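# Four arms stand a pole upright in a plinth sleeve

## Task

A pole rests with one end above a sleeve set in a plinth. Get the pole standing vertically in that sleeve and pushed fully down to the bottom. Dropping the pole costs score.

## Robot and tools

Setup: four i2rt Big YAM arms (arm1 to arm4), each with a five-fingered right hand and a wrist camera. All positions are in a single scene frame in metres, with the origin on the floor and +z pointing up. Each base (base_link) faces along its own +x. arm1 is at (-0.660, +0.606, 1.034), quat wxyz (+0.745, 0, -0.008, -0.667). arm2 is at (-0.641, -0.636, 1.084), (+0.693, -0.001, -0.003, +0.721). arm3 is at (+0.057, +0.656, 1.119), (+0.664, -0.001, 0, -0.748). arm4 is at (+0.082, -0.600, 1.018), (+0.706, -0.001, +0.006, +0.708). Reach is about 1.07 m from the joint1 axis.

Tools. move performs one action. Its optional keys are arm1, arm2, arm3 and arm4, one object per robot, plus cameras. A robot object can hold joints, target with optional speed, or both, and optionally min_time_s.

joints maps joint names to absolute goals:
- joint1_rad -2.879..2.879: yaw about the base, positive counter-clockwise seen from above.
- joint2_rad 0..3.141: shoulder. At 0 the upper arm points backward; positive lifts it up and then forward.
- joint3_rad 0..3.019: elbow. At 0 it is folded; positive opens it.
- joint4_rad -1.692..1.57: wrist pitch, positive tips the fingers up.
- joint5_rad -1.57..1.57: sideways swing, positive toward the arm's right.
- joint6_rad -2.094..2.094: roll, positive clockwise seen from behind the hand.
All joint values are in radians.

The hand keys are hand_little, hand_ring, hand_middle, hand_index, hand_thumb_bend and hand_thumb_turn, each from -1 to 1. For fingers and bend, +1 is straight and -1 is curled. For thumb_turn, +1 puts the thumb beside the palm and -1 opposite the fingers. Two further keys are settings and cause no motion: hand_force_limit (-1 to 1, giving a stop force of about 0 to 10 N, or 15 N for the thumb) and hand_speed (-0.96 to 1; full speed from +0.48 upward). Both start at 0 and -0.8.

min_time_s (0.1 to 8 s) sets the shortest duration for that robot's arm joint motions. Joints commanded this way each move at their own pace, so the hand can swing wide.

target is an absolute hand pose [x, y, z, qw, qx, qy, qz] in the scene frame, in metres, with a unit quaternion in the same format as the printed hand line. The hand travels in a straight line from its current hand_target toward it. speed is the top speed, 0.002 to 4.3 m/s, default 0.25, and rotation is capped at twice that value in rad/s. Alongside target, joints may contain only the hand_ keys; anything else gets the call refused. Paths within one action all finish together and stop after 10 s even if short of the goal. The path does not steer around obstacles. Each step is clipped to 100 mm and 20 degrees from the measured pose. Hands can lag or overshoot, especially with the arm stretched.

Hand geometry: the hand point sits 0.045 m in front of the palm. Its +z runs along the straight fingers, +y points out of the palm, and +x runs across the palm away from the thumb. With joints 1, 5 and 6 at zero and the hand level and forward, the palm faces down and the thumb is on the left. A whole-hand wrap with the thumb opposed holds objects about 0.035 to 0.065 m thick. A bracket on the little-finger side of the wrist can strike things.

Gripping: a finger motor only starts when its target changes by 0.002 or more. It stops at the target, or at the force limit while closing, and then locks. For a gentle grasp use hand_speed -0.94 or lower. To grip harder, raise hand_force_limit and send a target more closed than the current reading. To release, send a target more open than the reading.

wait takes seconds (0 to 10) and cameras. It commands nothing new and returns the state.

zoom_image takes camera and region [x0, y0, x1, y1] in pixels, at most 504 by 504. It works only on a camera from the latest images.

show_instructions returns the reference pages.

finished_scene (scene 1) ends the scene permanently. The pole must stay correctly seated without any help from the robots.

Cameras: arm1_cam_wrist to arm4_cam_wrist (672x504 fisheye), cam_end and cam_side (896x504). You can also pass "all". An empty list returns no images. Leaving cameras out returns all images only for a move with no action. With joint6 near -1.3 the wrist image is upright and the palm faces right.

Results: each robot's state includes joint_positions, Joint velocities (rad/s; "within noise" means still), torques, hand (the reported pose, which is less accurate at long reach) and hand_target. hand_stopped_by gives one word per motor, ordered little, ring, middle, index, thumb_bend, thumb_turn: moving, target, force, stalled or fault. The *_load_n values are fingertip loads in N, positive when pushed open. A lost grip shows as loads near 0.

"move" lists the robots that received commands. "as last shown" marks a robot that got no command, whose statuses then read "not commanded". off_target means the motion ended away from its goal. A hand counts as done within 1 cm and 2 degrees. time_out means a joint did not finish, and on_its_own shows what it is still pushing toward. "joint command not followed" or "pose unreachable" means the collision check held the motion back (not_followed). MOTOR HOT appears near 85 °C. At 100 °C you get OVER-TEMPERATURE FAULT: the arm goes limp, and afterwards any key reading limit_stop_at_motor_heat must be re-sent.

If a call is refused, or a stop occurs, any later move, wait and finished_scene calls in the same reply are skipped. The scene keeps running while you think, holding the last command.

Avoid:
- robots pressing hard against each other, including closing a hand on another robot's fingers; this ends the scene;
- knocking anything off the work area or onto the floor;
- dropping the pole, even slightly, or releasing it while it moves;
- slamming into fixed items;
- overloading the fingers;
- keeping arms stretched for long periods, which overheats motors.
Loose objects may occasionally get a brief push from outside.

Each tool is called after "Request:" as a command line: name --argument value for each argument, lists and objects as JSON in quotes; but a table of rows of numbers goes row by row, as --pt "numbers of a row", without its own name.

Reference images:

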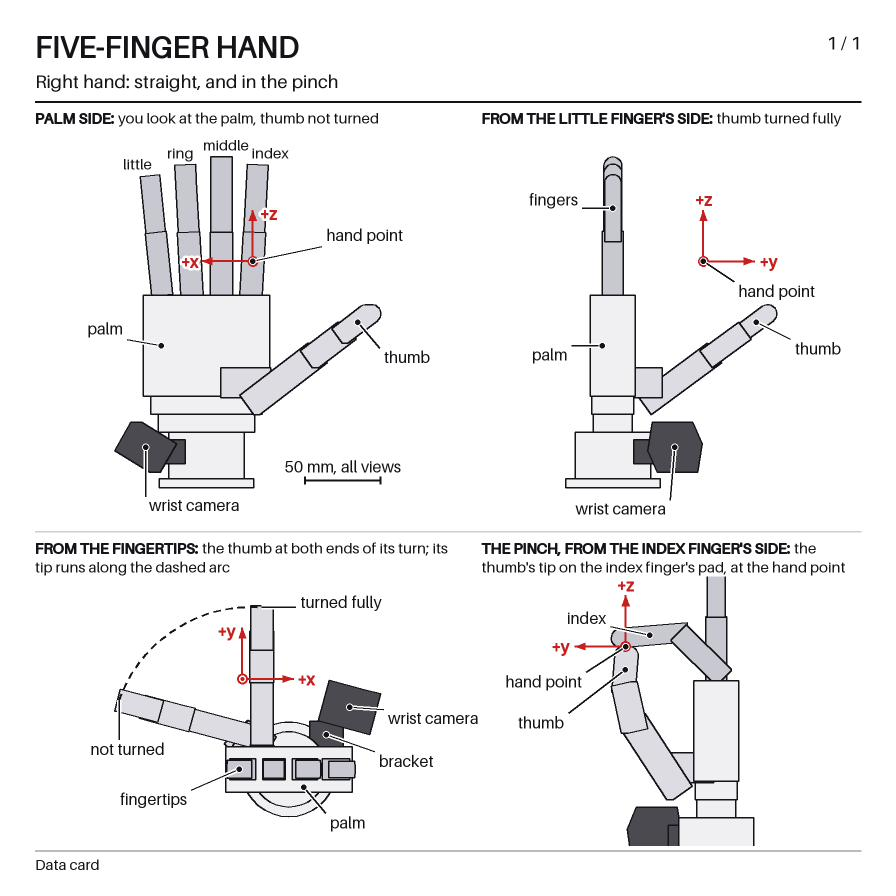

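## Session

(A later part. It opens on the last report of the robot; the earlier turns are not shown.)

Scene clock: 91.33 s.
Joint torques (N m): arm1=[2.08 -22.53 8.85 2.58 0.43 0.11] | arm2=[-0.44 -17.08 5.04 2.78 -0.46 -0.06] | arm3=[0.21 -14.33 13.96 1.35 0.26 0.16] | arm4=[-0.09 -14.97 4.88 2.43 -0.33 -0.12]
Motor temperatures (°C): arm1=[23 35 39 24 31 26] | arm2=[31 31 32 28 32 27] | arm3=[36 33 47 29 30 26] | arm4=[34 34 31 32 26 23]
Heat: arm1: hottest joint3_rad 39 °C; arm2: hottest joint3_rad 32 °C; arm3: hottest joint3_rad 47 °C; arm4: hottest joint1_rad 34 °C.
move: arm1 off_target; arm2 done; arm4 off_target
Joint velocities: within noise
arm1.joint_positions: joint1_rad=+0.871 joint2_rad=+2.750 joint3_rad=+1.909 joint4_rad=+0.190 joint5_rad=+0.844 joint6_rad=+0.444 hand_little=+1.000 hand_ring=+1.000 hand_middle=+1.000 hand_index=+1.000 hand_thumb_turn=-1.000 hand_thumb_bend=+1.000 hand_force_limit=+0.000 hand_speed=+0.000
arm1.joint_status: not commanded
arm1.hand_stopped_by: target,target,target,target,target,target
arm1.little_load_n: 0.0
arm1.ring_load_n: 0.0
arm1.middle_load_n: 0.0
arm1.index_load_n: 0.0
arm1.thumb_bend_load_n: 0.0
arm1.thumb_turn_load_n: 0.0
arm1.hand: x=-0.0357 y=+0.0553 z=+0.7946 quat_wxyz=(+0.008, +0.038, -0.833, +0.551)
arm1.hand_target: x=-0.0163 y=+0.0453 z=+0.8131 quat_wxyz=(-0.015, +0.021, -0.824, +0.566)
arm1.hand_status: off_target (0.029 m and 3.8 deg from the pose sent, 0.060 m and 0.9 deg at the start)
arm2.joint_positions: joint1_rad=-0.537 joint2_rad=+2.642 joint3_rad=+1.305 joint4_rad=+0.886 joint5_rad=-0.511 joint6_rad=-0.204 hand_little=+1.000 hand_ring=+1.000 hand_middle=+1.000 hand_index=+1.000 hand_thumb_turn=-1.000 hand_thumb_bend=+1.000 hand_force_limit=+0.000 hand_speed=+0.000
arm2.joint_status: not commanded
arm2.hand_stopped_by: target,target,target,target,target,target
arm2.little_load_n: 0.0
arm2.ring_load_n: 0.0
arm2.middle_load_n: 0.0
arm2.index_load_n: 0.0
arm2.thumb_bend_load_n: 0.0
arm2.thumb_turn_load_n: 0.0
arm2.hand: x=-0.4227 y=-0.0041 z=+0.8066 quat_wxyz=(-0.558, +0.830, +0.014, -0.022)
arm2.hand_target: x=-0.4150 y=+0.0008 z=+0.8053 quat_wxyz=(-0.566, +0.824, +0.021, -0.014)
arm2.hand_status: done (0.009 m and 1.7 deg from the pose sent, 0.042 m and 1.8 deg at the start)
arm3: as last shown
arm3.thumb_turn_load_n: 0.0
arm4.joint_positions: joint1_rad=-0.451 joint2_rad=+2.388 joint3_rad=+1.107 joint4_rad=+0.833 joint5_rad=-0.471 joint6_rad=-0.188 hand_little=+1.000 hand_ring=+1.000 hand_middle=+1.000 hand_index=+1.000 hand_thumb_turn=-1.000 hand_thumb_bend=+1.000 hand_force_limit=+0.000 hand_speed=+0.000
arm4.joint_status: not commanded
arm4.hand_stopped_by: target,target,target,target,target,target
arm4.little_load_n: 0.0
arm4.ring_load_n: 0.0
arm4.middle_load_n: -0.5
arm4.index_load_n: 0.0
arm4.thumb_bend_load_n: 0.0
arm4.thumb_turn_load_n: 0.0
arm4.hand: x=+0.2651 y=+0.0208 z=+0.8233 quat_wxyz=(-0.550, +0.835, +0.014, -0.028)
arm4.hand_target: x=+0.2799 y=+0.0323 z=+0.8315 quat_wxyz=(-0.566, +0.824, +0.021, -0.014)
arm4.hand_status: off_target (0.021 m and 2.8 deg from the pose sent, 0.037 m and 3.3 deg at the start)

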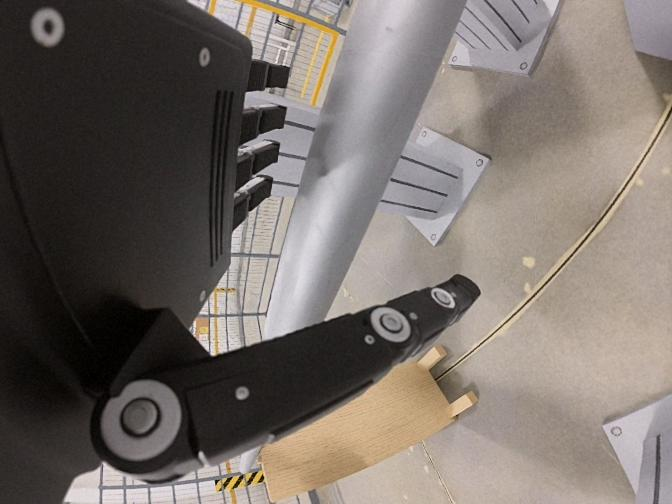

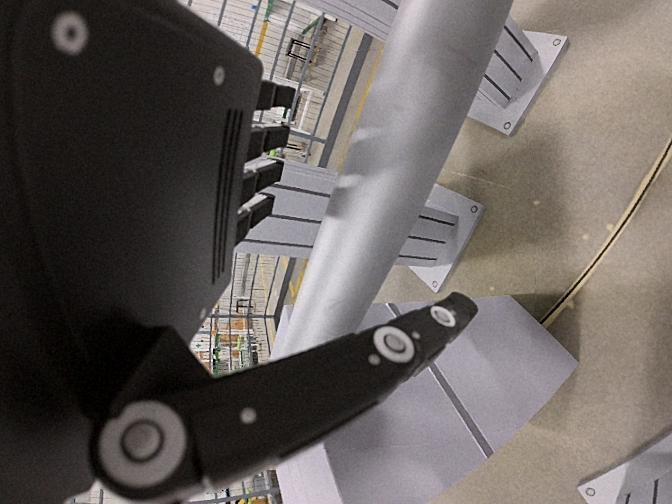

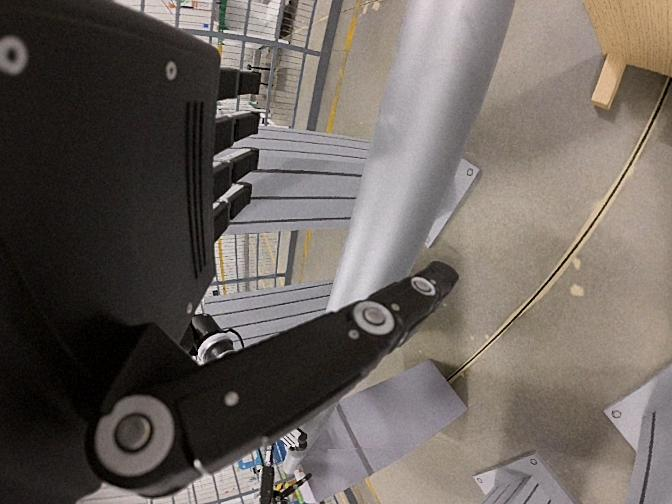

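Request:
move --arm4 '{"target": [0.28, 0.024, 0.780, 0.5662, -0.8239, -0.021, 0.0144], "speed": 0.06}' --arm1 '{"target": [-0.015, 0.038, 0.792, 0.0144, -0.021, 0.8239, -0.5662], "speed": 0.06}' --arm2 '{"target": [-0.415, -0.006, 0.775, 0.5662, -0.8239, -0.021, 0.0144], "speed": 0.06}' --cameras '["arm1_cam_wrist", "arm2_cam_wrist", "arm4_cam_wrist", "cam_side"]'

Scene clock: 95.90 s.
Joint torques (N m): arm1=[1.2 -22.36 9.06 2.69 0.28 0.07] | arm2=[-0.44 -16.79 4.7 2.77 -0.53 -0.03] | arm3=[0.21 -14.33 13.97 1.36 0.26 0.16] | arm4=[-0.03 -15.21 4.19 2.35 -0.34 -0.13]
Motor temperatures (°C): arm1=[23 35 39 24 31 26] | arm2=[31 32 31 28 32 27] | arm3=[36 33 48 29 30 26] | arm4=[34 34 31 32 26 23]
Heat: arm1: hottest joint3_rad 39 °C; arm2: hottest joint2_rad 32 °C; arm3: hottest joint3_rad 48 °C; arm4: hottest joint1_rad 34 °C.
move: arm1 off_target; arm2 done; arm4 off_target
Joint velocities: within noise
arm1.joint_positions: joint1_rad=+0.871 joint2_rad=+2.795 joint3_rad=+1.956 joint4_rad=+0.197 joint5_rad=+0.843 joint6_rad=+0.444 hand_little=+1.000 hand_ring=+1.000 hand_middle=+1.000 hand_index=+1.000 hand_thumb_turn=-1.000 hand_thumb_bend=+1.000 hand_force_limit=+0.000 hand_speed=+0.000
arm1.joint_status: not commanded
arm1.hand_stopped_by: target,target,target,target,target,target
arm1.little_load_n: 0.0
arm1.ring_load_n: 0.0
arm1.middle_load_n: 0.0
arm1.index_load_n: 0.0
arm1.thumb_bend_load_n: 0.0
arm1.thumb_turn_load_n: 0.0
arm1.hand: x=-0.0305 y=+0.0520 z=+0.7800 quat_wxyz=(+0.004, +0.036, -0.832, +0.553)
arm1.hand_target: x=-0.0161 y=+0.0391 z=+0.7932 quat_wxyz=(-0.015, +0.021, -0.824, +0.566)
arm1.hand_status: off_target (0.024 m and 3.3 deg from the pose sent, 0.027 m and 3.8 deg at the start)
arm2.joint_positions: joint1_rad=-0.543 joint2_rad=+2.713 joint3_rad=+1.342 joint4_rad=+0.922 joint5_rad=-0.516 joint6_rad=-0.207 hand_little=+1.000 hand_ring=+1.000 hand_middle=+1.000 hand_index=+1.000 hand_thumb_turn=-1.000 hand_thumb_bend=+1.000 hand_force_limit=+0.000 hand_speed=+0.000
arm2.joint_status: not commanded
arm2.hand_stopped_by: target,target,target,target,target,target
arm2.little_load_n: 0.0
arm2.ring_load_n: 0.0
arm2.middle_load_n: 0.0
arm2.index_load_n: 0.0
arm2.thumb_bend_load_n: 0.0
arm2.thumb_turn_load_n: 0.0
arm2.hand: x=-0.4224 y=-0.0096 z=+0.7778 quat_wxyz=(-0.558, +0.829, +0.015, -0.022)
arm2.hand_target: x=-0.4149 y=-0.0061 z=+0.7754 quat_wxyz=(-0.566, +0.824, +0.021, -0.014)
arm2.hand_status: done (0.009 m and 1.6 deg from the pose sent, 0.033 m and 1.7 deg at the start)
arm3: as last shown
arm4.joint_positions: joint1_rad=-0.459 joint2_rad=+2.515 joint3_rad=+1.150 joint4_rad=+0.915 joint5_rad=-0.478 joint6_rad=-0.191 hand_little=+1.000 hand_ring=+1.000 hand_middle=+1.000 hand_index=+1.000 hand_thumb_turn=-1.000 hand_thumb_bend=+1.000 hand_force_limit=+0.000 hand_speed=+0.000
arm4.joint_status: not commanded
arm4.hand_stopped_by: target,target,target,target,target,target
arm4.little_load_n: 0.0
arm4.ring_load_n: 0.0
arm4.middle_load_n: 0.0
arm4.index_load_n: 0.0
arm4.thumb_bend_load_n: 0.0
arm4.thumb_turn_load_n: 0.0
arm4.hand: x=+0.2651 y=+0.0121 z=+0.7728 quat_wxyz=(-0.550, +0.835, +0.014, -0.028)
arm4.hand_target: x=+0.2798 y=+0.0232 z=+0.7803 quat_wxyz=(-0.566, +0.824, +0.021, -0.014)
arm4.hand_status: off_target (0.020 m and 2.9 deg from the pose sent, 0.046 m and 2.9 deg at the start)

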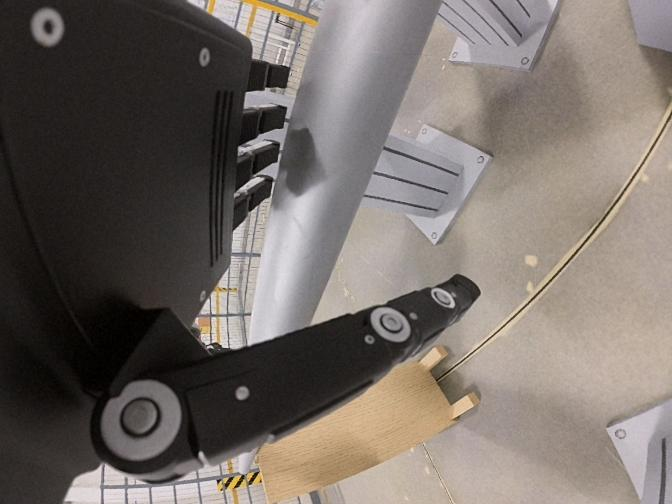

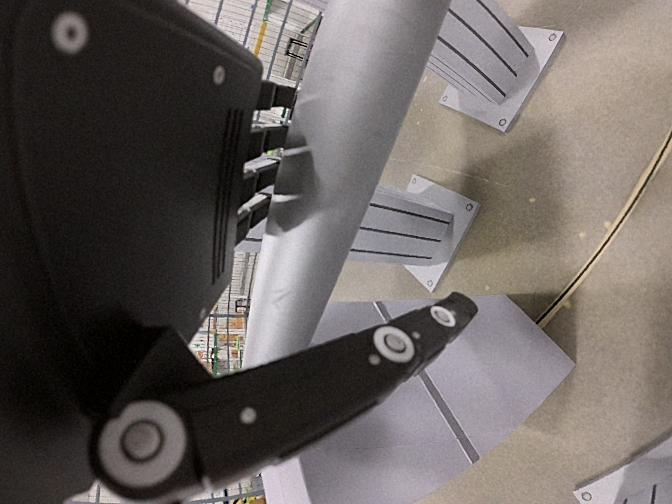

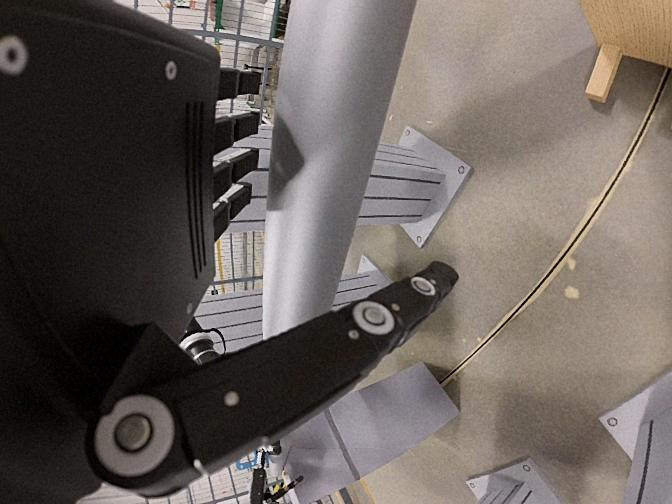

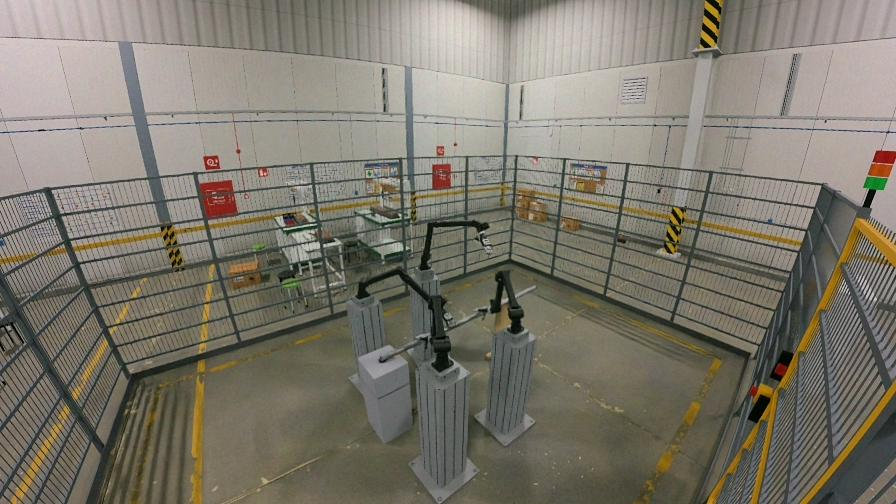

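Request:
move --arm4 '{"joints": {"hand_little": 0.35, "hand_ring": 0.35, "hand_middle": 0.35, "hand_index": 0.35, "hand_thumb_bend": 0.6, "hand_speed": -0.5, "hand_force_limit": -0.5}}' --arm1 '{"joints": {"hand_little": 0.35, "hand_ring": 0.35, "hand_middle": 0.35, "hand_index": 0.35, "hand_thumb_bend": 0.6, "hand_speed": -0.5, "hand_force_limit": -0.5}}' --arm2 '{"joints": {"hand_little": 0.35, "hand_ring": 0.35, "hand_middle": 0.35, "hand_index": 0.35, "hand_thumb_bend": 0.6, "hand_speed": -0.5, "hand_force_limit": -0.5}}' --cameras '["arm1_cam_wrist", "arm2_cam_wrist", "arm4_cam_wrist"]'

Scene clock: 99.37 s.
Joint torques (N m): arm1=[3.02 -22.48 7.53 2.03 0.3 0.05] | arm2=[-1.38 -16.97 3.22 2.21 -0.09 -0.06] | arm3=[0.15 -14.39 13.94 1.36 0.26 0.16] | arm4=[-0.26 -15.15 3.18 2.21 -0.17 -0.11]
Motor temperatures (°C): arm1=[23 36 39 24 31 26] | arm2=[31 32 31 28 32 27] | arm3=[36 33 48 29 30 26] | arm4=[34 34 31 32 26 23]
Heat: arm1: hottest joint3_rad 39 °C; arm2: hottest joint2_rad 32 °C; arm3: hottest joint3_rad 48 °C; arm4: hottest joint1_rad 34 °C.
move: arm1 off_target; arm2 off_target; arm4 off_target
Joint velocities: within noise
arm1.joint_positions: joint1_rad=+0.856 joint2_rad=+2.796 joint3_rad=+1.979 joint4_rad=+0.212 joint5_rad=+0.842 joint6_rad=+0.446 hand_little=+0.361 hand_ring=+0.408 hand_middle=+0.408 hand_index=+0.499 hand_thumb_turn=-1.000 hand_thumb_bend=+0.600 hand_force_limit=-0.500 hand_speed=-0.500
arm1.joint_status: hand_ring off_target (ended at +0.408, target +0.350); hand_middle off_target (ended at +0.408, target +0.350); hand_index off_target (ended at +0.499, target +0.350); the others done
arm1.hand_stopped_by: force,force,force,force,target,target
arm1.little_load_n: 2.0
arm1.ring_load_n: 0.0
arm1.middle_load_n: 0.0
arm1.index_load_n: 0.0
arm1.thumb_bend_load_n: 0.0
arm1.thumb_turn_load_n: 0.0
arm1.hand: x=-0.0284 y=+0.0355 z=+0.7922 quat_wxyz=(-0.005, +0.021, -0.827, +0.562)
arm1.hand_target: x=-0.0163 y=+0.0391 z=+0.7931 quat_wxyz=(-0.015, +0.021, -0.824, +0.566)
arm1.hand_status: not commanded
arm2.joint_positions: joint1_rad=-0.540 joint2_rad=+2.713 joint3_rad=+1.365 joint4_rad=+0.937 joint5_rad=-0.525 joint6_rad=-0.207 hand_little=+1.000 hand_ring=+0.362 hand_middle=+0.407 hand_index=+0.453 hand_thumb_turn=-1.000 hand_thumb_bend=+0.600 hand_force_limit=-0.500 hand_speed=-0.500
arm2.joint_status: hand_little off_target (ended at +1.000, target +0.350); hand_middle off_target (ended at +0.407, target +0.350); hand_index off_target (ended at +0.453, target +0.350); the others done
arm2.hand_stopped_by: fault,force,force,force,target,target
arm2.little_load_n: 0.0
arm2.ring_load_n: 2.0
arm2.middle_load_n: 0.0
arm2.index_load_n: 0.0
arm2.thumb_bend_load_n: 0.0
arm2.thumb_turn_load_n: 0.0
arm2.hand: x=-0.4187 y=+0.0033 z=+0.7871 quat_wxyz=(-0.573, +0.819, +0.024, -0.019)
arm2.hand_target: x=-0.4151 y=-0.0062 z=+0.7753 quat_wxyz=(-0.566, +0.824, +0.021, -0.014)
arm2.hand_status: not commanded
arm3: as last shown
arm3.thumb_turn_load_n: -0.5
arm4.joint_positions: joint1_rad=-0.459 joint2_rad=+2.515 joint3_rad=+1.166 joint4_rad=+0.922 joint5_rad=-0.482 joint6_rad=-0.192 hand_little=+0.350 hand_ring=+0.350 hand_middle=+0.360 hand_index=+0.407 hand_thumb_turn=-1.000 hand_thumb_bend=+0.600 hand_force_limit=-0.500 hand_speed=-0.500
arm4.joint_status: hand_index off_target (ended at +0.407, target +0.350); the others done
arm4.hand_stopped_by: target,target,force,force,target,target
arm4.little_load_n: 0.0
arm4.ring_load_n: 0.5
arm4.middle_load_n: 0.0
arm4.index_load_n: 0.0
arm4.thumb_bend_load_n: 0.0
arm4.thumb_turn_load_n: 0.0
arm4.hand: x=+0.2684 y=+0.0207 z=+0.7781 quat_wxyz=(-0.558, +0.829, +0.018, -0.025)
arm4.hand_target: x=+0.2799 y=+0.0233 z=+0.7803 quat_wxyz=(-0.566, +0.824, +0.021, -0.014)
arm4.hand_status: not commanded

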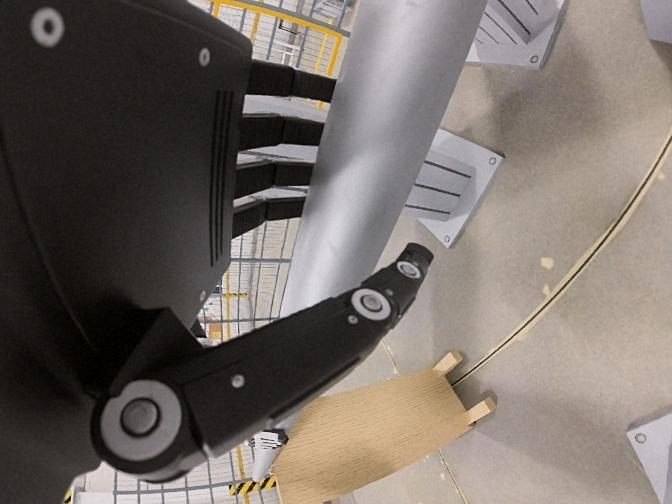

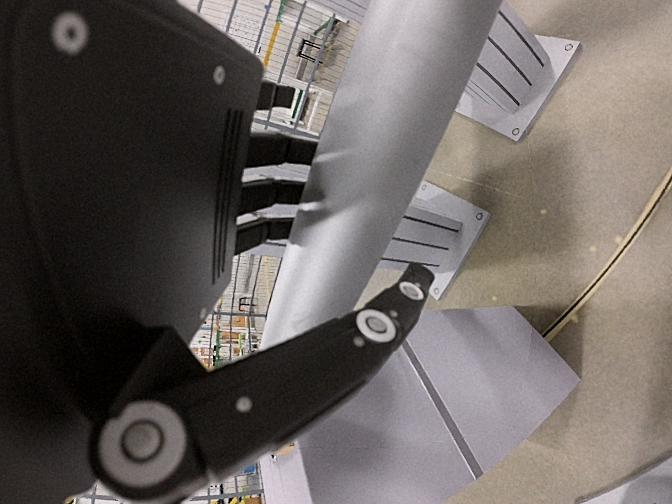

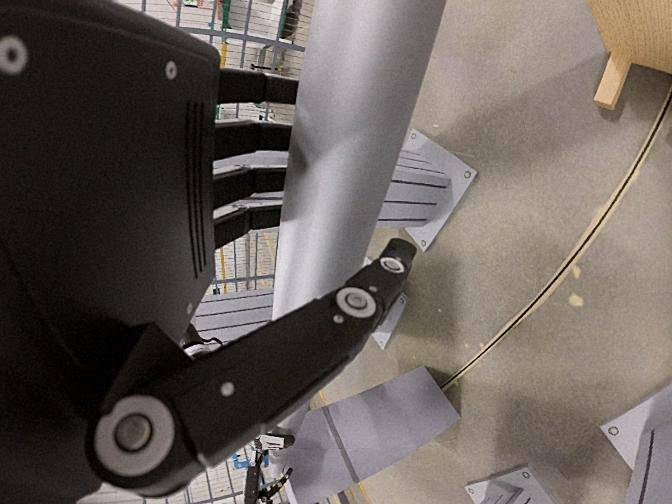

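Request:
move --arm4 '{"target": [0.28, 0.031, 0.779, 0.5662, -0.8239, -0.021, 0.0144], "speed": 0.06, "joints": {"hand_little": 0.95, "hand_ring": 0.95, "hand_middle": 0.95, "hand_index": 0.95, "hand_speed": 0.2}}' --arm1 '{"target": [-0.015, 0.027, 0.789, 0.0144, -0.021, 0.8239, -0.5662], "speed": 0.06, "joints": {"hand_little": 0.95, "hand_ring": 0.95, "hand_middle": 0.95, "hand_index": 0.95, "hand_speed": 0.2}}' --arm2 '{"target": [-0.415, 0.003, 0.773, 0.5662, -0.8239, -0.021, 0.0144], "speed": 0.06, "joints": {"hand_ring": 0.95, "hand_middle": 0.95, "hand_index": 0.95, "hand_speed": 0.2}}' --cameras '["arm1_cam_wrist", "arm2_cam_wrist", "arm4_cam_wrist"]'

Scene clock: 103.10 s.
Joint torques (N m): arm1=[1.61 -22.59 9.03 1.5 0.27 -0.09] | arm2=[-0.26 -17.79 4.88 1.94 -0.11 -0.04] | arm3=[0.21 -14.39 13.96 1.36 0.26 0.16] | arm4=[0.38 -15.09 4.25 1.73 -0.06 -0.09]
Motor temperatures (°C): arm1=[23 36 39 24 31 26] | arm2=[31 32 31 28 32 27] | arm3=[36 33 48 29 30 26] | arm4=[34 34 31 32 26 23]
Heat: arm1: hottest joint3_rad 39 °C; arm2: hottest joint2_rad 32 °C; arm3: hottest joint3_rad 48 °C; arm4: hottest joint1_rad 34 °C.
move: arm1 off_target; arm2 done; arm4 off_target
Joint velocities: within noise
arm1.joint_positions: joint1_rad=+0.857 joint2_rad=+2.817 joint3_rad=+2.001 joint4_rad=+0.212 joint5_rad=+0.832 joint6_rad=+0.446 hand_little=+0.950 hand_ring=+0.950 hand_middle=+0.950 hand_index=+0.950 hand_thumb_turn=-1.000 hand_thumb_bend=+0.600 hand_force_limit=-0.500 hand_speed=+0.200
arm1.joint_status: all done
arm1.hand_stopped_by: target,target,target,target,target,target
arm1.little_load_n: -0.5
arm1.ring_load_n: 0.0
arm1.middle_load_n: 0.0
arm1.index_load_n: 0.0
arm1.thumb_bend_load_n: 0.5
arm1.thumb_turn_load_n: 0.0
arm1.hand: x=-0.0248 y=+0.0363 z=+0.7833 quat_wxyz=(-0.009, +0.024, -0.828, +0.560)
arm1.hand_target: x=-0.0158 y=+0.0275 z=+0.7895 quat_wxyz=(-0.015, +0.021, -0.824, +0.566)
arm1.hand_status: off_target (0.015 m and 1.1 deg from the pose sent, 0.016 m and 1.3 deg at the start)
arm2.joint_positions: joint1_rad=-0.542 joint2_rad=+2.723 joint3_rad=+1.370 joint4_rad=+0.931 joint5_rad=-0.518 joint6_rad=-0.207 hand_little=+1.000 hand_ring=+0.950 hand_middle=+0.950 hand_index=+0.950 hand_thumb_turn=-1.000 hand_thumb_bend=+0.600 hand_force_limit=-0.500 hand_speed=+0.200
arm2.joint_status: all done
arm2.hand_stopped_by: fault,target,target,target,target,target
arm2.little_load_n: 0.0
arm2.ring_load_n: 0.0
arm2.middle_load_n: 0.0
arm2.index_load_n: 0.0
arm2.thumb_bend_load_n: 0.0
arm2.thumb_turn_load_n: 0.0
arm2.hand: x=-0.4175 y=+0.0008 z=+0.7805 quat_wxyz=(-0.568, +0.823, +0.020, -0.017)
arm2.hand_target: x=-0.4151 y=+0.0027 z=+0.7731 quat_wxyz=(-0.566, +0.824, +0.021, -0.014)
arm2.hand_status: done (0.008 m and 0.5 deg from the pose sent, 0.014 m and 1.1 deg at the start)
arm3: as last shown
arm3.thumb_turn_load_n: 0.0
arm4.joint_positions: joint1_rad=-0.459 joint2_rad=+2.519 joint3_rad=+1.173 joint4_rad=+0.922 joint5_rad=-0.480 joint6_rad=-0.192 hand_little=+0.950 hand_ring=+0.950 hand_middle=+0.950 hand_index=+0.950 hand_thumb_turn=-1.000 hand_thumb_bend=+0.600 hand_force_limit=-0.500 hand_speed=+0.200
arm4.joint_status: all done
arm4.hand_stopped_by: target,target,target,target,target,target
arm4.little_load_n: -0.5
arm4.ring_load_n: 0.0
arm4.middle_load_n: 0.0
arm4.index_load_n: 0.0
arm4.thumb_bend_load_n: 0.5
arm4.thumb_turn_load_n: 0.0
arm4.hand: x=+0.2698 y=+0.0228 z=+0.7778 quat_wxyz=(-0.559, +0.828, +0.018, -0.024)
arm4.hand_target: x=+0.2800 y=+0.0306 z=+0.7794 quat_wxyz=(-0.566, +0.824, +0.021, -0.014)
arm4.hand_status: off_target (0.013 m and 1.5 deg from the pose sent, 0.015 m and 1.7 deg at the start)

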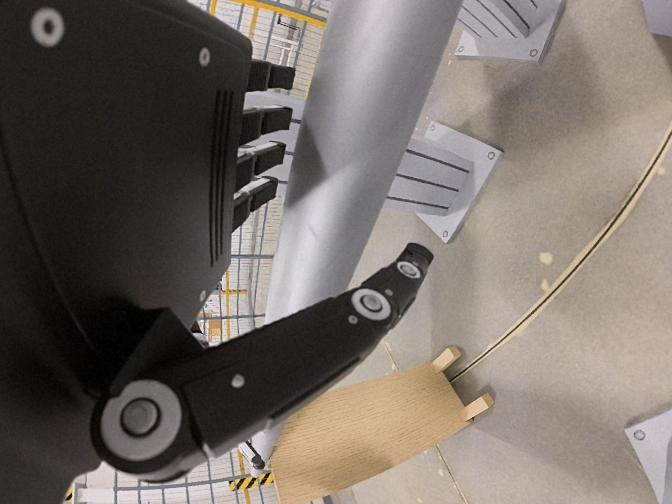

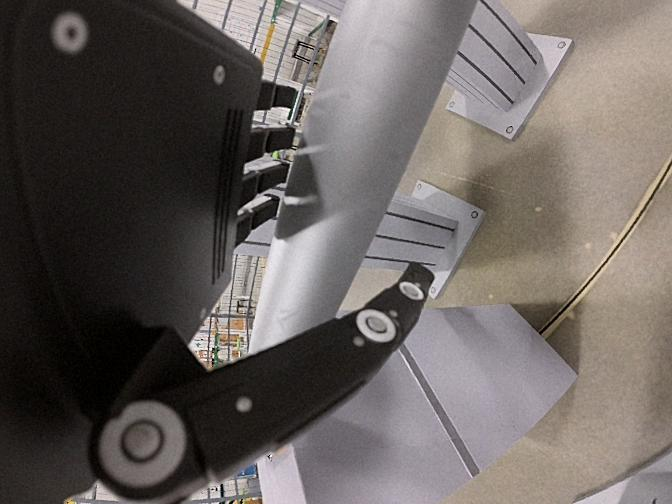

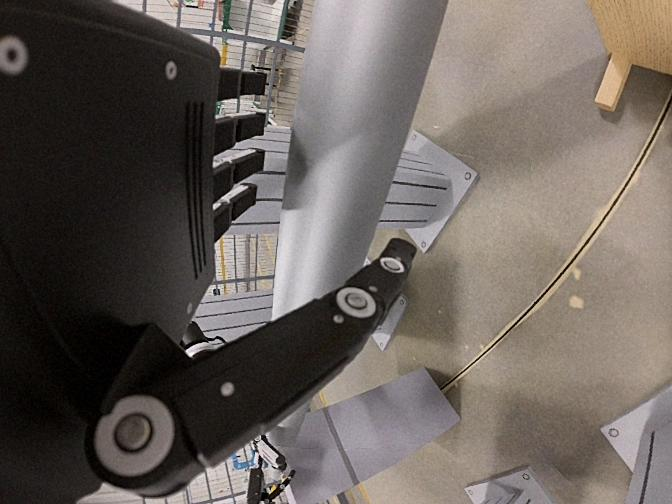

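Request:
move --arm4 '{"target": [0.28, 0.026, 0.766, 0.5662, -0.8239, -0.021, 0.0144], "speed": 0.06}' --arm1 '{"target": [-0.015, 0.029, 0.779, 0.0144, -0.021, 0.8239, -0.5662], "speed": 0.06}' --arm2 '{"target": [-0.415, -0.001, 0.762, 0.5662, -0.8239, -0.021, 0.0144], "speed": 0.06}'

Request:
move --arm4 '{"joints": {"hand_little": 0.0, "hand_ring": 0.0, "hand_middle": 0.0, "hand_index": 0.0, "hand_speed": -0.75, "hand_force_limit": -0.3}}' --arm1 '{"joints": {"hand_little": 0.0, "hand_ring": 0.0, "hand_middle": 0.0, "hand_index": 0.0, "hand_speed": -0.75, "hand_force_limit": -0.3}}' --arm2 '{"joints": {"hand_ring": 0.0, "hand_middle": 0.0, "hand_index": 0.0, "hand_speed": -0.75, "hand_force_limit": -0.3}}' --cameras '["arm1_cam_wrist", "arm2_cam_wrist", "arm4_cam_wrist"]'

Scene clock: 107.17 s.
Joint torques (N m): arm1=[0.91 -22.83 8.88 1.87 0.37 -0.06] | arm2=[-1.14 -16.32 4.68 2.3 -0.25 -0.06] | arm3=[0.21 -14.39 13.96 1.36 0.26 0.15] | arm4=[-0.03 -15.21 4.07 2.47 -0.2 -0.1]
Motor temperatures (°C): arm1=[23 37 39 24 31 26] | arm2=[31 32 30 28 32 27] | arm3=[36 33 49 29 30 26] | arm4=[34 34 31 32 26 23]
Heat: arm1: hottest joint3_rad 39 °C; arm2: hottest joint2_rad 32 °C; arm3: hottest joint3_rad 49 °C; arm4: hottest joint1_rad 34 °C.
move: arm1 off_target; arm2 done; arm4 off_target
Joint velocities: within noise
arm1.joint_positions: joint1_rad=+0.857 joint2_rad=+2.839 joint3_rad=+2.012 joint4_rad=+0.212 joint5_rad=+0.832 joint6_rad=+0.446 hand_little=+0.950 hand_ring=+0.950 hand_middle=+0.950 hand_index=+0.950 hand_thumb_turn=-1.000 hand_thumb_bend=+0.600 hand_force_limit=-0.500 hand_speed=+0.200
arm1.joint_status: not commanded
arm1.hand_stopped_by: target,target,target,target,target,target
arm1.little_load_n: 0.0
arm1.ring_load_n: 0.0
arm1.middle_load_n: 0.0
arm1.index_load_n: 0.0
arm1.thumb_bend_load_n: 0.0
arm1.thumb_turn_load_n: 0.0
arm1.hand: x=-0.0275 y=+0.0380 z=+0.7708 quat_wxyz=(-0.005, +0.026, -0.829, +0.558)
arm1.hand_target: x=-0.0159 y=+0.0296 z=+0.7796 quat_wxyz=(-0.015, +0.021, -0.824, +0.566)
arm1.hand_status: off_target (0.017 m and 1.7 deg from the pose sent, 0.013 m and 1.1 deg at the start)
arm2.joint_positions: joint1_rad=-0.542 joint2_rad=+2.748 joint3_rad=+1.382 joint4_rad=+0.931 joint5_rad=-0.518 joint6_rad=-0.207 hand_little=+1.000 hand_ring=+0.950 hand_middle=+0.950 hand_index=+0.950 hand_thumb_turn=-1.000 hand_thumb_bend=+0.600 hand_force_limit=-0.500 hand_speed=+0.200
arm2.joint_status: not commanded
arm2.hand_stopped_by: fault,target,target,target,target,target
arm2.little_load_n: 0.0
arm2.ring_load_n: 0.0
arm2.middle_load_n: 0.0
arm2.index_load_n: 0.0
arm2.thumb_bend_load_n: 0.0
arm2.thumb_turn_load_n: 0.0
arm2.hand: x=-0.4196 y=-0.0032 z=+0.7678 quat_wxyz=(-0.564, +0.826, +0.018, -0.020)
arm2.hand_target: x=-0.4151 y=-0.0012 z=+0.7621 quat_wxyz=(-0.566, +0.824, +0.021, -0.014)
arm2.hand_status: done (0.008 m and 0.8 deg from the pose sent, 0.019 m and 0.5 deg at the start)
arm3.joint_positions: joint1_rad=+0.799 joint2_rad=+1.721 joint3_rad=+1.875 joint4_rad=-1.117 joint5_rad=+0.462 joint6_rad=+0.512 hand_little=+1.000 hand_ring=+1.000 hand_middle=+1.000 hand_index=+1.000 hand_thumb_turn=+1.000 hand_thumb_bend=+1.000 hand_force_limit=+0.000 hand_speed=-0.800
arm3.joint_status: not commanded
arm3.hand_stopped_by: target,target,target,target,target,target
arm3.little_load_n: 0.0
arm3.ring_load_n: 0.0
arm3.middle_load_n: 0.0
arm3.index_load_n: 0.0
arm3.thumb_bend_load_n: 0.0
arm3.thumb_turn_load_n: 0.0
arm3.hand: x=+0.4375 y=+0.1289 z=+1.4262 quat_wxyz=(+0.018, +0.010, -0.931, +0.364)
arm3.hand_target: x=+0.4492 y=+0.1213 z=+1.4500 quat_wxyz=(+0.000, +0.000, -0.924, +0.383)
arm3.hand_status: not commanded
arm4.joint_positions: joint1_rad=-0.459 joint2_rad=+2.552 joint3_rad=+1.179 joint4_rad=+0.926 joint5_rad=-0.480 joint6_rad=-0.192 hand_little=+0.950 hand_ring=+0.950 hand_middle=+0.950 hand_index=+0.950 hand_thumb_turn=-1.000 hand_thumb_bend=+0.600 hand_force_limit=-0.500 hand_speed=+0.200
arm4.joint_status: not commanded
arm4.hand_stopped_by: target,target,target,target,target,target
arm4.little_load_n: 0.0
arm4.ring_load_n: 0.0
arm4.middle_load_n: 0.0
arm4.index_load_n: -0.5
arm4.thumb_bend_load_n: 0.0
arm4.thumb_turn_load_n: 0.0
arm4.hand: x=+0.2657 y=+0.0146 z=+0.7594 quat_wxyz=(-0.551, +0.834, +0.015, -0.029)
arm4.hand_target: x=+0.2800 y=+0.0254 z=+0.7664 quat_wxyz=(-0.566, +0.824, +0.021, -0.014)
arm4.hand_status: off_target (0.019 m and 2.8 deg from the pose sent, 0.016 m and 1.5 deg at the start)
pictures: none

Scene clock: 108.87 s.
Joint torques (N m): arm1=[3.43 -23.18 7.15 1.76 0.74 -0.08] | arm2=[-0.91 -17.2 2.86 2.04 -0.04 -0.05] | arm3=[0.15 -14.33 13.96 1.36 0.26 0.15] | arm4=[-0.09 -15.5 2.76 2.03 -0.05 -0.08]
Motor temperatures (°C): arm1=[23 37 39 24 31 26] | arm2=[31 32 30 28 32 27] | arm3=[36 33 49 29 30 26] | arm4=[34 34 31 32 26 23]
Heat: arm1: hottest joint3_rad 39 °C; arm2: hottest joint2_rad 32 °C; arm3: hottest joint3_rad 49 °C; arm4: hottest joint1_rad 34 °C.
move: arm1 off_target; arm2 off_target; arm4 off_target
Joint velocities: within noise
arm1.joint_positions: joint1_rad=+0.832 joint2_rad=+2.839 joint3_rad=+2.042 joint4_rad=+0.215 joint5_rad=+0.822 joint6_rad=+0.447 hand_little=+0.076 hand_ring=+0.099 hand_middle=+0.099 hand_index=+0.122 hand_thumb_turn=-1.000 hand_thumb_bend=+0.601 hand_force_limit=-0.300 hand_speed=-0.750
arm1.joint_status: hand_little off_target (ended at +0.076, target +0.000); hand_ring off_target (ended at +0.099, target +0.000); hand_middle off_target (ended at +0.099, target +0.000); hand_index off_target (ended at +0.122, target +0.000); the others done
arm1.hand_stopped_by: force,force,force,force,target,target
arm1.little_load_n: 8.5
arm1.ring_load_n: 0.5
arm1.middle_load_n: 0.0
arm1.index_load_n: 0.0
arm1.thumb_bend_load_n: 1.5
arm1.thumb_turn_load_n: 0.5
arm1.hand: x=-0.0287 y=+0.0155 z=+0.7841 quat_wxyz=(-0.014, +0.011, -0.826, +0.564)
arm1.hand_target: x=-0.0157 y=+0.0298 z=+0.7796 quat_wxyz=(-0.015, +0.021, -0.824, +0.566)
arm1.hand_status: not commanded
arm2.joint_positions: joint1_rad=-0.534 joint2_rad=+2.748 joint3_rad=+1.409 joint4_rad=+0.938 joint5_rad=-0.523 joint6_rad=-0.207 hand_little=+1.000 hand_ring=+0.262 hand_middle=+0.308 hand_index=+0.354 hand_thumb_turn=-1.000 hand_thumb_bend=+0.600 hand_force_limit=-0.300 hand_speed=-0.750
arm2.joint_status: hand_ring off_target (ended at +0.262, target +0.000); hand_middle off_target (ended at +0.308, target +0.000); hand_index off_target (ended at +0.354, target +0.000); the others done
arm2.hand_stopped_by: fault,force,force,force,target,target
arm2.little_load_n: 0.0
arm2.ring_load_n: 2.5
arm2.middle_load_n: 0.0
arm2.index_load_n: 0.0
arm2.thumb_bend_load_n: 0.0
arm2.thumb_turn_load_n: 0.0
arm2.hand: x=-0.4187 y=+0.0121 z=+0.7768 quat_wxyz=(-0.576, +0.817, +0.028, -0.018)
arm2.hand_target: x=-0.4150 y=-0.0012 z=+0.7621 quat_wxyz=(-0.566, +0.824, +0.021, -0.014)
arm2.hand_status: not commanded
arm3: as last shown
arm4.joint_positions: joint1_rad=-0.459 joint2_rad=+2.552 joint3_rad=+1.198 joint4_rad=+0.936 joint5_rad=-0.484 joint6_rad=-0.194 hand_little=+0.284 hand_ring=+0.329 hand_middle=+0.352 hand_index=+0.377 hand_thumb_turn=-1.000 hand_thumb_bend=+0.600 hand_force_limit=-0.300 hand_speed=-0.750
arm4.joint_status: hand_little off_target (ended at +0.284, target +0.000); hand_ring off_target (ended at +0.329, target +0.000); hand_middle off_target (ended at +0.352, target +0.000); hand_index off_target (ended at +0.377, target +0.000); the others done
arm4.hand_stopped_by: force,force,force,force,target,target
arm4.little_load_n: 2.0
arm4.ring_load_n: 0.0
arm4.middle_load_n: 0.0
arm4.index_load_n: 0.0
arm4.thumb_bend_load_n: 0.0
arm4.thumb_turn_load_n: 0.0
arm4.hand: x=+0.2705 y=+0.0255 z=+0.7666 quat_wxyz=(-0.562, +0.827, +0.021, -0.024)
arm4.hand_target: x=+0.2799 y=+0.0253 z=+0.7664 quat_wxyz=(-0.566, +0.824, +0.021, -0.014)
arm4.hand_status: not commanded

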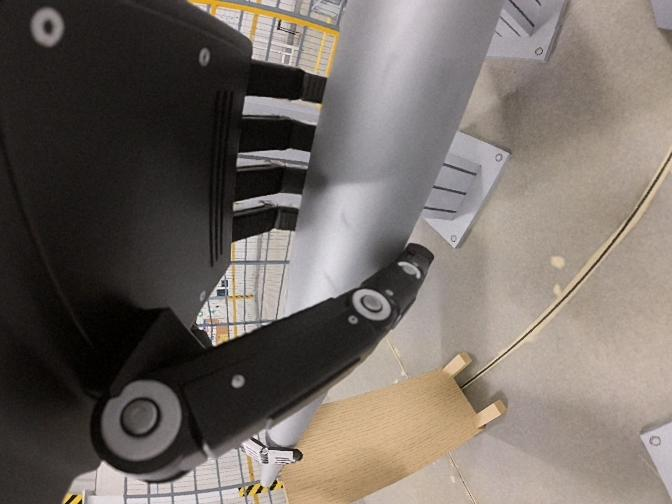

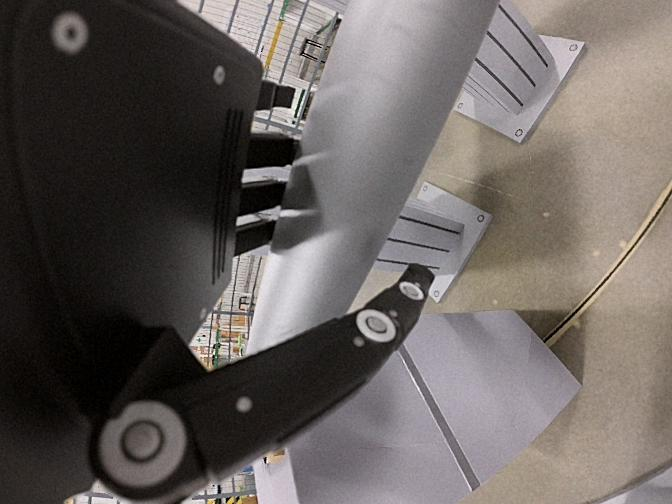

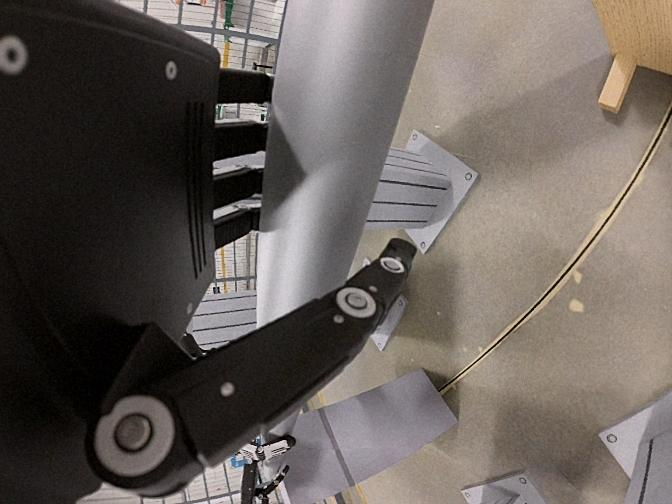

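Request:
move --arm4 '{"target": [0.28, 0.034, 0.768, 0.5662, -0.8239, -0.021, 0.0144], "speed": 0.05, "joints": {"hand_little": -0.3, "hand_ring": -0.3, "hand_middle": -0.3, "hand_index": -0.3, "hand_speed": -0.8, "hand_force_limit": 0.1}}' --arm1 '{"target": [-0.015, 0.016, 0.785, 0.0144, -0.021, 0.8239, -0.5662], "speed": 0.05, "joints": {"hand_little": -0.3, "hand_ring": -0.3, "hand_middle": -0.3, "hand_index": -0.3, "hand_speed": -0.8, "hand_force_limit": 0.1}}' --arm2 '{"target": [-0.415, 0.009, 0.766, 0.5662, -0.8239, -0.021, 0.0144], "speed": 0.05, "joints": {"hand_ring": -0.3, "hand_middle": -0.3, "hand_index": -0.3, "hand_speed": -0.8, "hand_force_limit": 0.1}}' --cameras '["arm1_cam_wrist", "arm2_cam_wrist", "arm4_cam_wrist"]'

Scene clock: 111.40 s.
Joint torques (N m): arm1=[3.25 -23.53 8.24 1.09 0.49 -0.18] | arm2=[-1.08 -17.38 2.96 1.33 -0.02 0.02] | arm3=[0.21 -14.39 13.94 1.36 0.26 0.15] | arm4=[0.15 -15.79 2.82 1.33 0.15 -0.04]
Motor temperatures (°C): arm1=[23 37 39 24 31 26] | arm2=[31 32 30 28 32 27] | arm3=[35 33 49 29 30 26] | arm4=[34 34 31 32 26 23]
Heat: arm1: hottest joint3_rad 39 °C; arm2: hottest joint2_rad 32 °C; arm3: hottest joint3_rad 49 °C; arm4: hottest joint1_rad 34 °C.
move: arm1 off_target; arm2 off_target; arm4 off_target
Joint velocities: within noise
arm1.joint_positions: joint1_rad=+0.826 joint2_rad=+2.848 joint3_rad=+2.057 joint4_rad=+0.216 joint5_rad=+0.815 joint6_rad=+0.446 hand_little=+0.076 hand_ring=+0.065 hand_middle=+0.065 hand_index=+0.069 hand_thumb_turn=-1.000 hand_thumb_bend=+0.600 hand_force_limit=+0.100 hand_speed=-0.800
arm1.joint_status: hand_little off_target (ended at +0.076, target -0.300); hand_ring off_target (ended at +0.065, target -0.300); hand_middle off_target (ended at +0.065, target -0.300); hand_index off_target (ended at +0.069, target -0.300); the others done
arm1.hand_stopped_by: force,force,force,force,target,target
arm1.little_load_n: 0.0
arm1.ring_load_n: 1.5
arm1.middle_load_n: 1.0
arm1.index_load_n: 1.5
arm1.thumb_bend_load_n: 0.5
arm1.thumb_turn_load_n: 0.5
arm1.hand: x=-0.0284 y=+0.0107 z=+0.7829 quat_wxyz=(-0.017, +0.009, -0.825, +0.564)
arm1.hand_target: x=-0.0156 y=+0.0163 z=+0.7852 quat_wxyz=(-0.015, +0.021, -0.824, +0.566)
arm1.hand_status: off_target (0.015 m and 1.4 deg from the pose sent, 0.014 m and 1.2 deg at the start)
arm2.joint_positions: joint1_rad=-0.523 joint2_rad=+2.748 joint3_rad=+1.429 joint4_rad=+0.936 joint5_rad=-0.515 joint6_rad=-0.207 hand_little=+1.000 hand_ring=+0.098 hand_middle=+0.017 hand_index=+0.025 hand_thumb_turn=-1.000 hand_thumb_bend=+0.601 hand_force_limit=+0.100 hand_speed=-0.800
arm2.joint_status: hand_ring off_target (ended at +0.098, target -0.300); hand_middle off_target (ended at +0.017, target -0.300); hand_index off_target (ended at +0.025, target -0.300); the others done
arm2.hand_stopped_by: fault,force,force,force,target,target
arm2.little_load_n: 0.0
arm2.ring_load_n: 0.0
arm2.middle_load_n: 2.0
arm2.index_load_n: 5.0
arm2.thumb_bend_load_n: 2.5
arm2.thumb_turn_load_n: 0.5
arm2.hand: x=-0.4197 y=+0.0236 z=+0.7817 quat_wxyz=(-0.582, +0.813, +0.032, -0.014)
arm2.hand_target: x=-0.4154 y=+0.0089 z=+0.7663 quat_wxyz=(-0.566, +0.824, +0.021, -0.014)
arm2.hand_status: off_target (0.022 m and 2.6 deg from the pose sent, 0.012 m and 1.6 deg at the start)
arm3: as last shown
arm4.joint_positions: joint1_rad=-0.452 joint2_rad=+2.552 joint3_rad=+1.219 joint4_rad=+0.937 joint5_rad=-0.483 joint6_rad=-0.194 hand_little=+0.213 hand_ring=+0.054 hand_middle=+0.060 hand_index=+0.084 hand_thumb_turn=-1.000 hand_thumb_bend=+0.602 hand_force_limit=+0.100 hand_speed=-0.800
arm4.joint_status: hand_little off_target (ended at +0.213, target -0.300); hand_ring off_target (ended at +0.054, target -0.300); hand_middle off_target (ended at +0.060, target -0.300); hand_index off_target (ended at +0.084, target -0.300); the others done
arm4.hand_stopped_by: force,force,force,force,target,target
arm4.little_load_n: 0.0
arm4.ring_load_n: 0.0
arm4.middle_load_n: 7.5
arm4.index_load_n: 5.5
arm4.thumb_bend_load_n: 7.5
arm4.thumb_turn_load_n: 0.5
arm4.hand: x=+0.2715 y=+0.0368 z=+0.7723 quat_wxyz=(-0.570, +0.821, +0.026, -0.021)
arm4.hand_target: x=+0.2800 y=+0.0339 z=+0.7681 quat_wxyz=(-0.566, +0.824, +0.021, -0.014)
arm4.hand_status: done (0.010 m and 1.1 deg from the pose sent, 0.013 m and 1.2 deg at the start)

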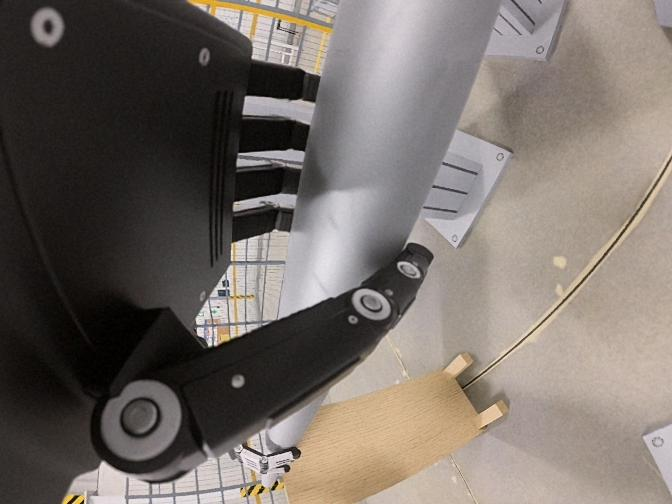

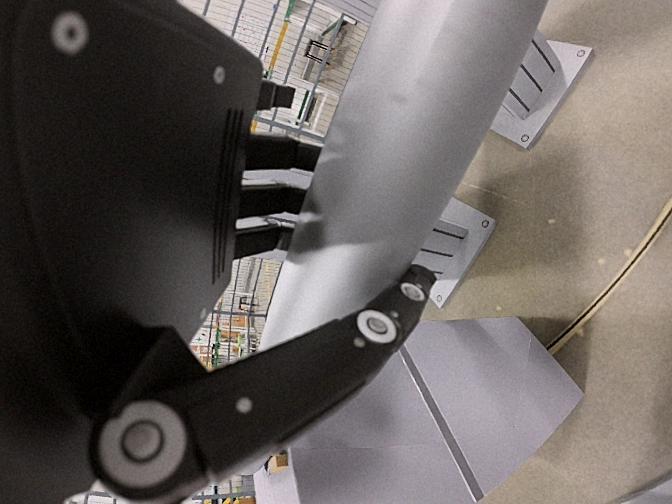

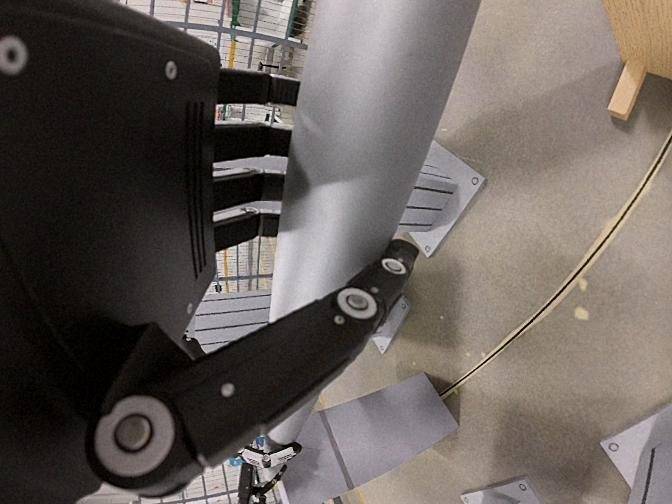

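Request:
move --arm4 '{"target": [0.28, 0.042, 0.765, 0.5662, -0.8239, -0.021, 0.0144], "speed": 0.05, "joints": {"hand_thumb_bend": -0.2, "hand_speed": -0.6, "hand_force_limit": -0.1}}' --arm1 '{"target": [-0.015, 0.008, 0.778, 0.0144, -0.021, 0.8239, -0.5662], "speed": 0.05, "joints": {"hand_thumb_bend": -0.2, "hand_speed": -0.6, "hand_force_limit": -0.1}}' --arm2 '{"target": [-0.415, 0.020, 0.762, 0.5662, -0.8239, -0.021, 0.0144], "speed": 0.05, "joints": {"hand_thumb_bend": -0.2, "hand_speed": -0.6, "hand_force_limit": -0.1}}' --cameras '["arm1_cam_wrist", "arm2_cam_wrist", "arm4_cam_wrist"]'

Scene clock: 118.77 s.
Joint torques (N m): arm1=[2.14 -23.12 9.47 1.33 0.24 -0.08] | arm2=[-0.79 -17.38 4.59 1.72 0.01 -0.01] | arm3=[0.21 -14.39 13.96 1.36 0.26 0.15] | arm4=[0.5 -15.38 3.84 1.18 0.14 -0.01]
Motor temperatures (°C): arm1=[23 37 39 24 31 26] | arm2=[31 32 30 28 32 27] | arm3=[35 33 50 28 30 26] | arm4=[34 34 30 32 26 23]
Heat: arm1: hottest joint3_rad 39 °C; arm2: hottest joint2_rad 32 °C; arm3: hottest joint3_rad 50 °C; arm4: hottest joint1_rad 34 °C.
move: arm1 off_target; arm2 off_target; arm4 off_target
Joint velocities: within noise
arm1.joint_positions: joint1_rad=+0.828 joint2_rad=+2.870 joint3_rad=+2.083 joint4_rad=+0.204 joint5_rad=+0.815 joint6_rad=+0.430 hand_little=+0.076 hand_ring=+0.065 hand_middle=+0.065 hand_index=+0.069 hand_thumb_turn=-1.000 hand_thumb_bend=+0.568 hand_force_limit=-0.100 hand_speed=-0.600
arm1.joint_status: hand_thumb_bend off_target (ended at +0.568, target -0.200); the others done
arm1.hand_stopped_by: force,force,force,force,force,target
arm1.little_load_n: 0.0
arm1.ring_load_n: 0.0
arm1.middle_load_n: 0.0
arm1.index_load_n: 0.0
arm1.thumb_bend_load_n: 0.0
arm1.thumb_turn_load_n: 0.0
arm1.hand: x=-0.0279 y=+0.0109 z=+0.7740 quat_wxyz=(-0.010, +0.018, -0.826, +0.563)
arm1.hand_target: x=-0.0155 y=+0.0087 z=+0.7784 quat_wxyz=(-0.015, +0.021, -0.824, +0.566)
arm1.hand_status: off_target (0.014 m and 0.8 deg from the pose sent, 0.014 m and 1.4 deg at the start)
arm2.joint_positions: joint1_rad=-0.520 joint2_rad=+2.753 joint3_rad=+1.448 joint4_rad=+0.907 joint5_rad=-0.508 joint6_rad=-0.205 hand_little=+1.000 hand_ring=+0.098 hand_middle=+0.016 hand_index=+0.025 hand_thumb_turn=-1.000 hand_thumb_bend=+0.551 hand_force_limit=-0.100 hand_speed=-0.600
arm2.joint_status: hand_thumb_bend off_target (ended at +0.551, target -0.200); the others done
arm2.hand_stopped_by: fault,force,force,force,force,target
arm2.little_load_n: 0.0
arm2.ring_load_n: 0.0
arm2.middle_load_n: 0.0
arm2.index_load_n: 2.0
arm2.thumb_bend_load_n: 0.0
arm2.thumb_turn_load_n: 0.0
arm2.hand: x=-0.4188 y=+0.0270 z=+0.7778 quat_wxyz=(-0.576, +0.817, +0.028, -0.015)
arm2.hand_target: x=-0.4152 y=+0.0195 z=+0.7624 quat_wxyz=(-0.566, +0.824, +0.021, -0.014)
arm2.hand_status: off_target (0.018 m and 1.6 deg from the pose sent, 0.021 m and 2.5 deg at the start)
arm3: as last shown
arm4.joint_positions: joint1_rad=-0.450 joint2_rad=+2.559 joint3_rad=+1.233 joint4_rad=+0.927 joint5_rad=-0.477 joint6_rad=-0.194 hand_little=+0.213 hand_ring=+0.054 hand_middle=+0.059 hand_index=+0.083 hand_thumb_turn=-1.000 hand_thumb_bend=+0.600 hand_force_limit=-0.100 hand_speed=-0.600
arm4.joint_status: hand_thumb_bend off_target (ended at +0.600, target -0.200); the others done
arm4.hand_stopped_by: force,force,force,force,force,target
arm4.little_load_n: 0.0
arm4.ring_load_n: 0.0
arm4.middle_load_n: 2.0
arm4.index_load_n: 0.0
arm4.thumb_bend_load_n: 0.0
arm4.thumb_turn_load_n: 0.0
arm4.hand: x=+0.2725 y=+0.0401 z=+0.7697 quat_wxyz=(-0.568, +0.822, +0.025, -0.020)
arm4.hand_target: x=+0.2800 y=+0.0418 z=+0.7652 quat_wxyz=(-0.566, +0.824, +0.021, -0.014)
arm4.hand_status: done (0.009 m and 0.8 deg from the pose sent, 0.012 m and 1.1 deg at the start)

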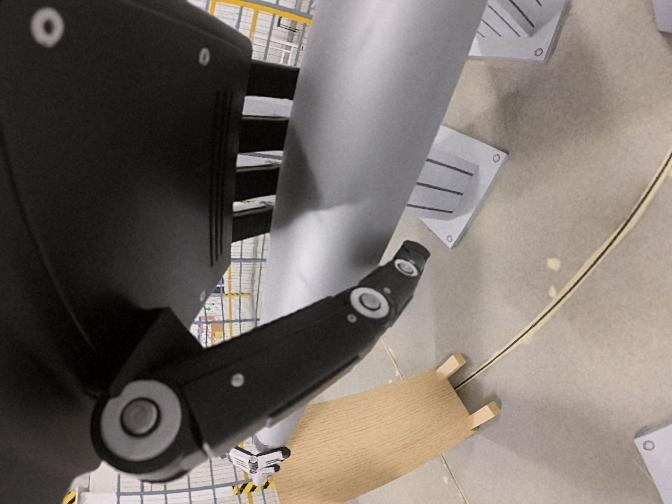

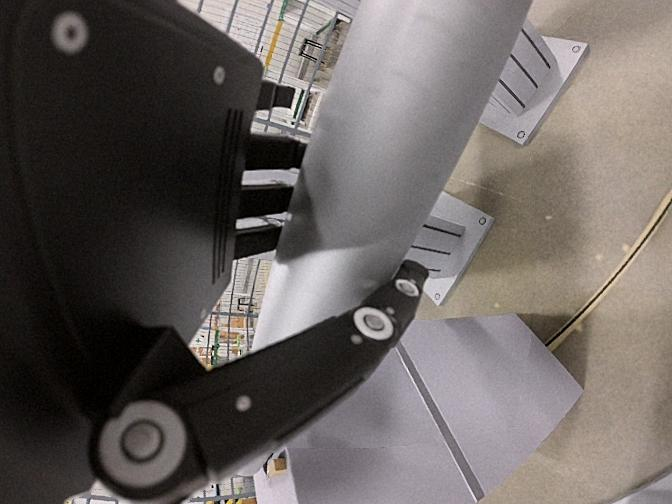

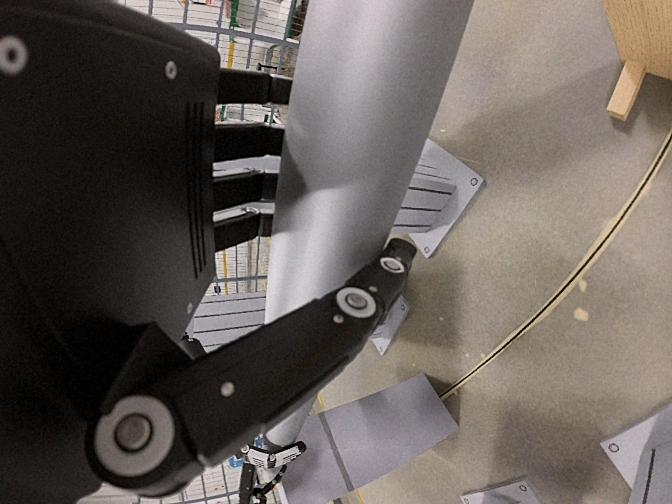

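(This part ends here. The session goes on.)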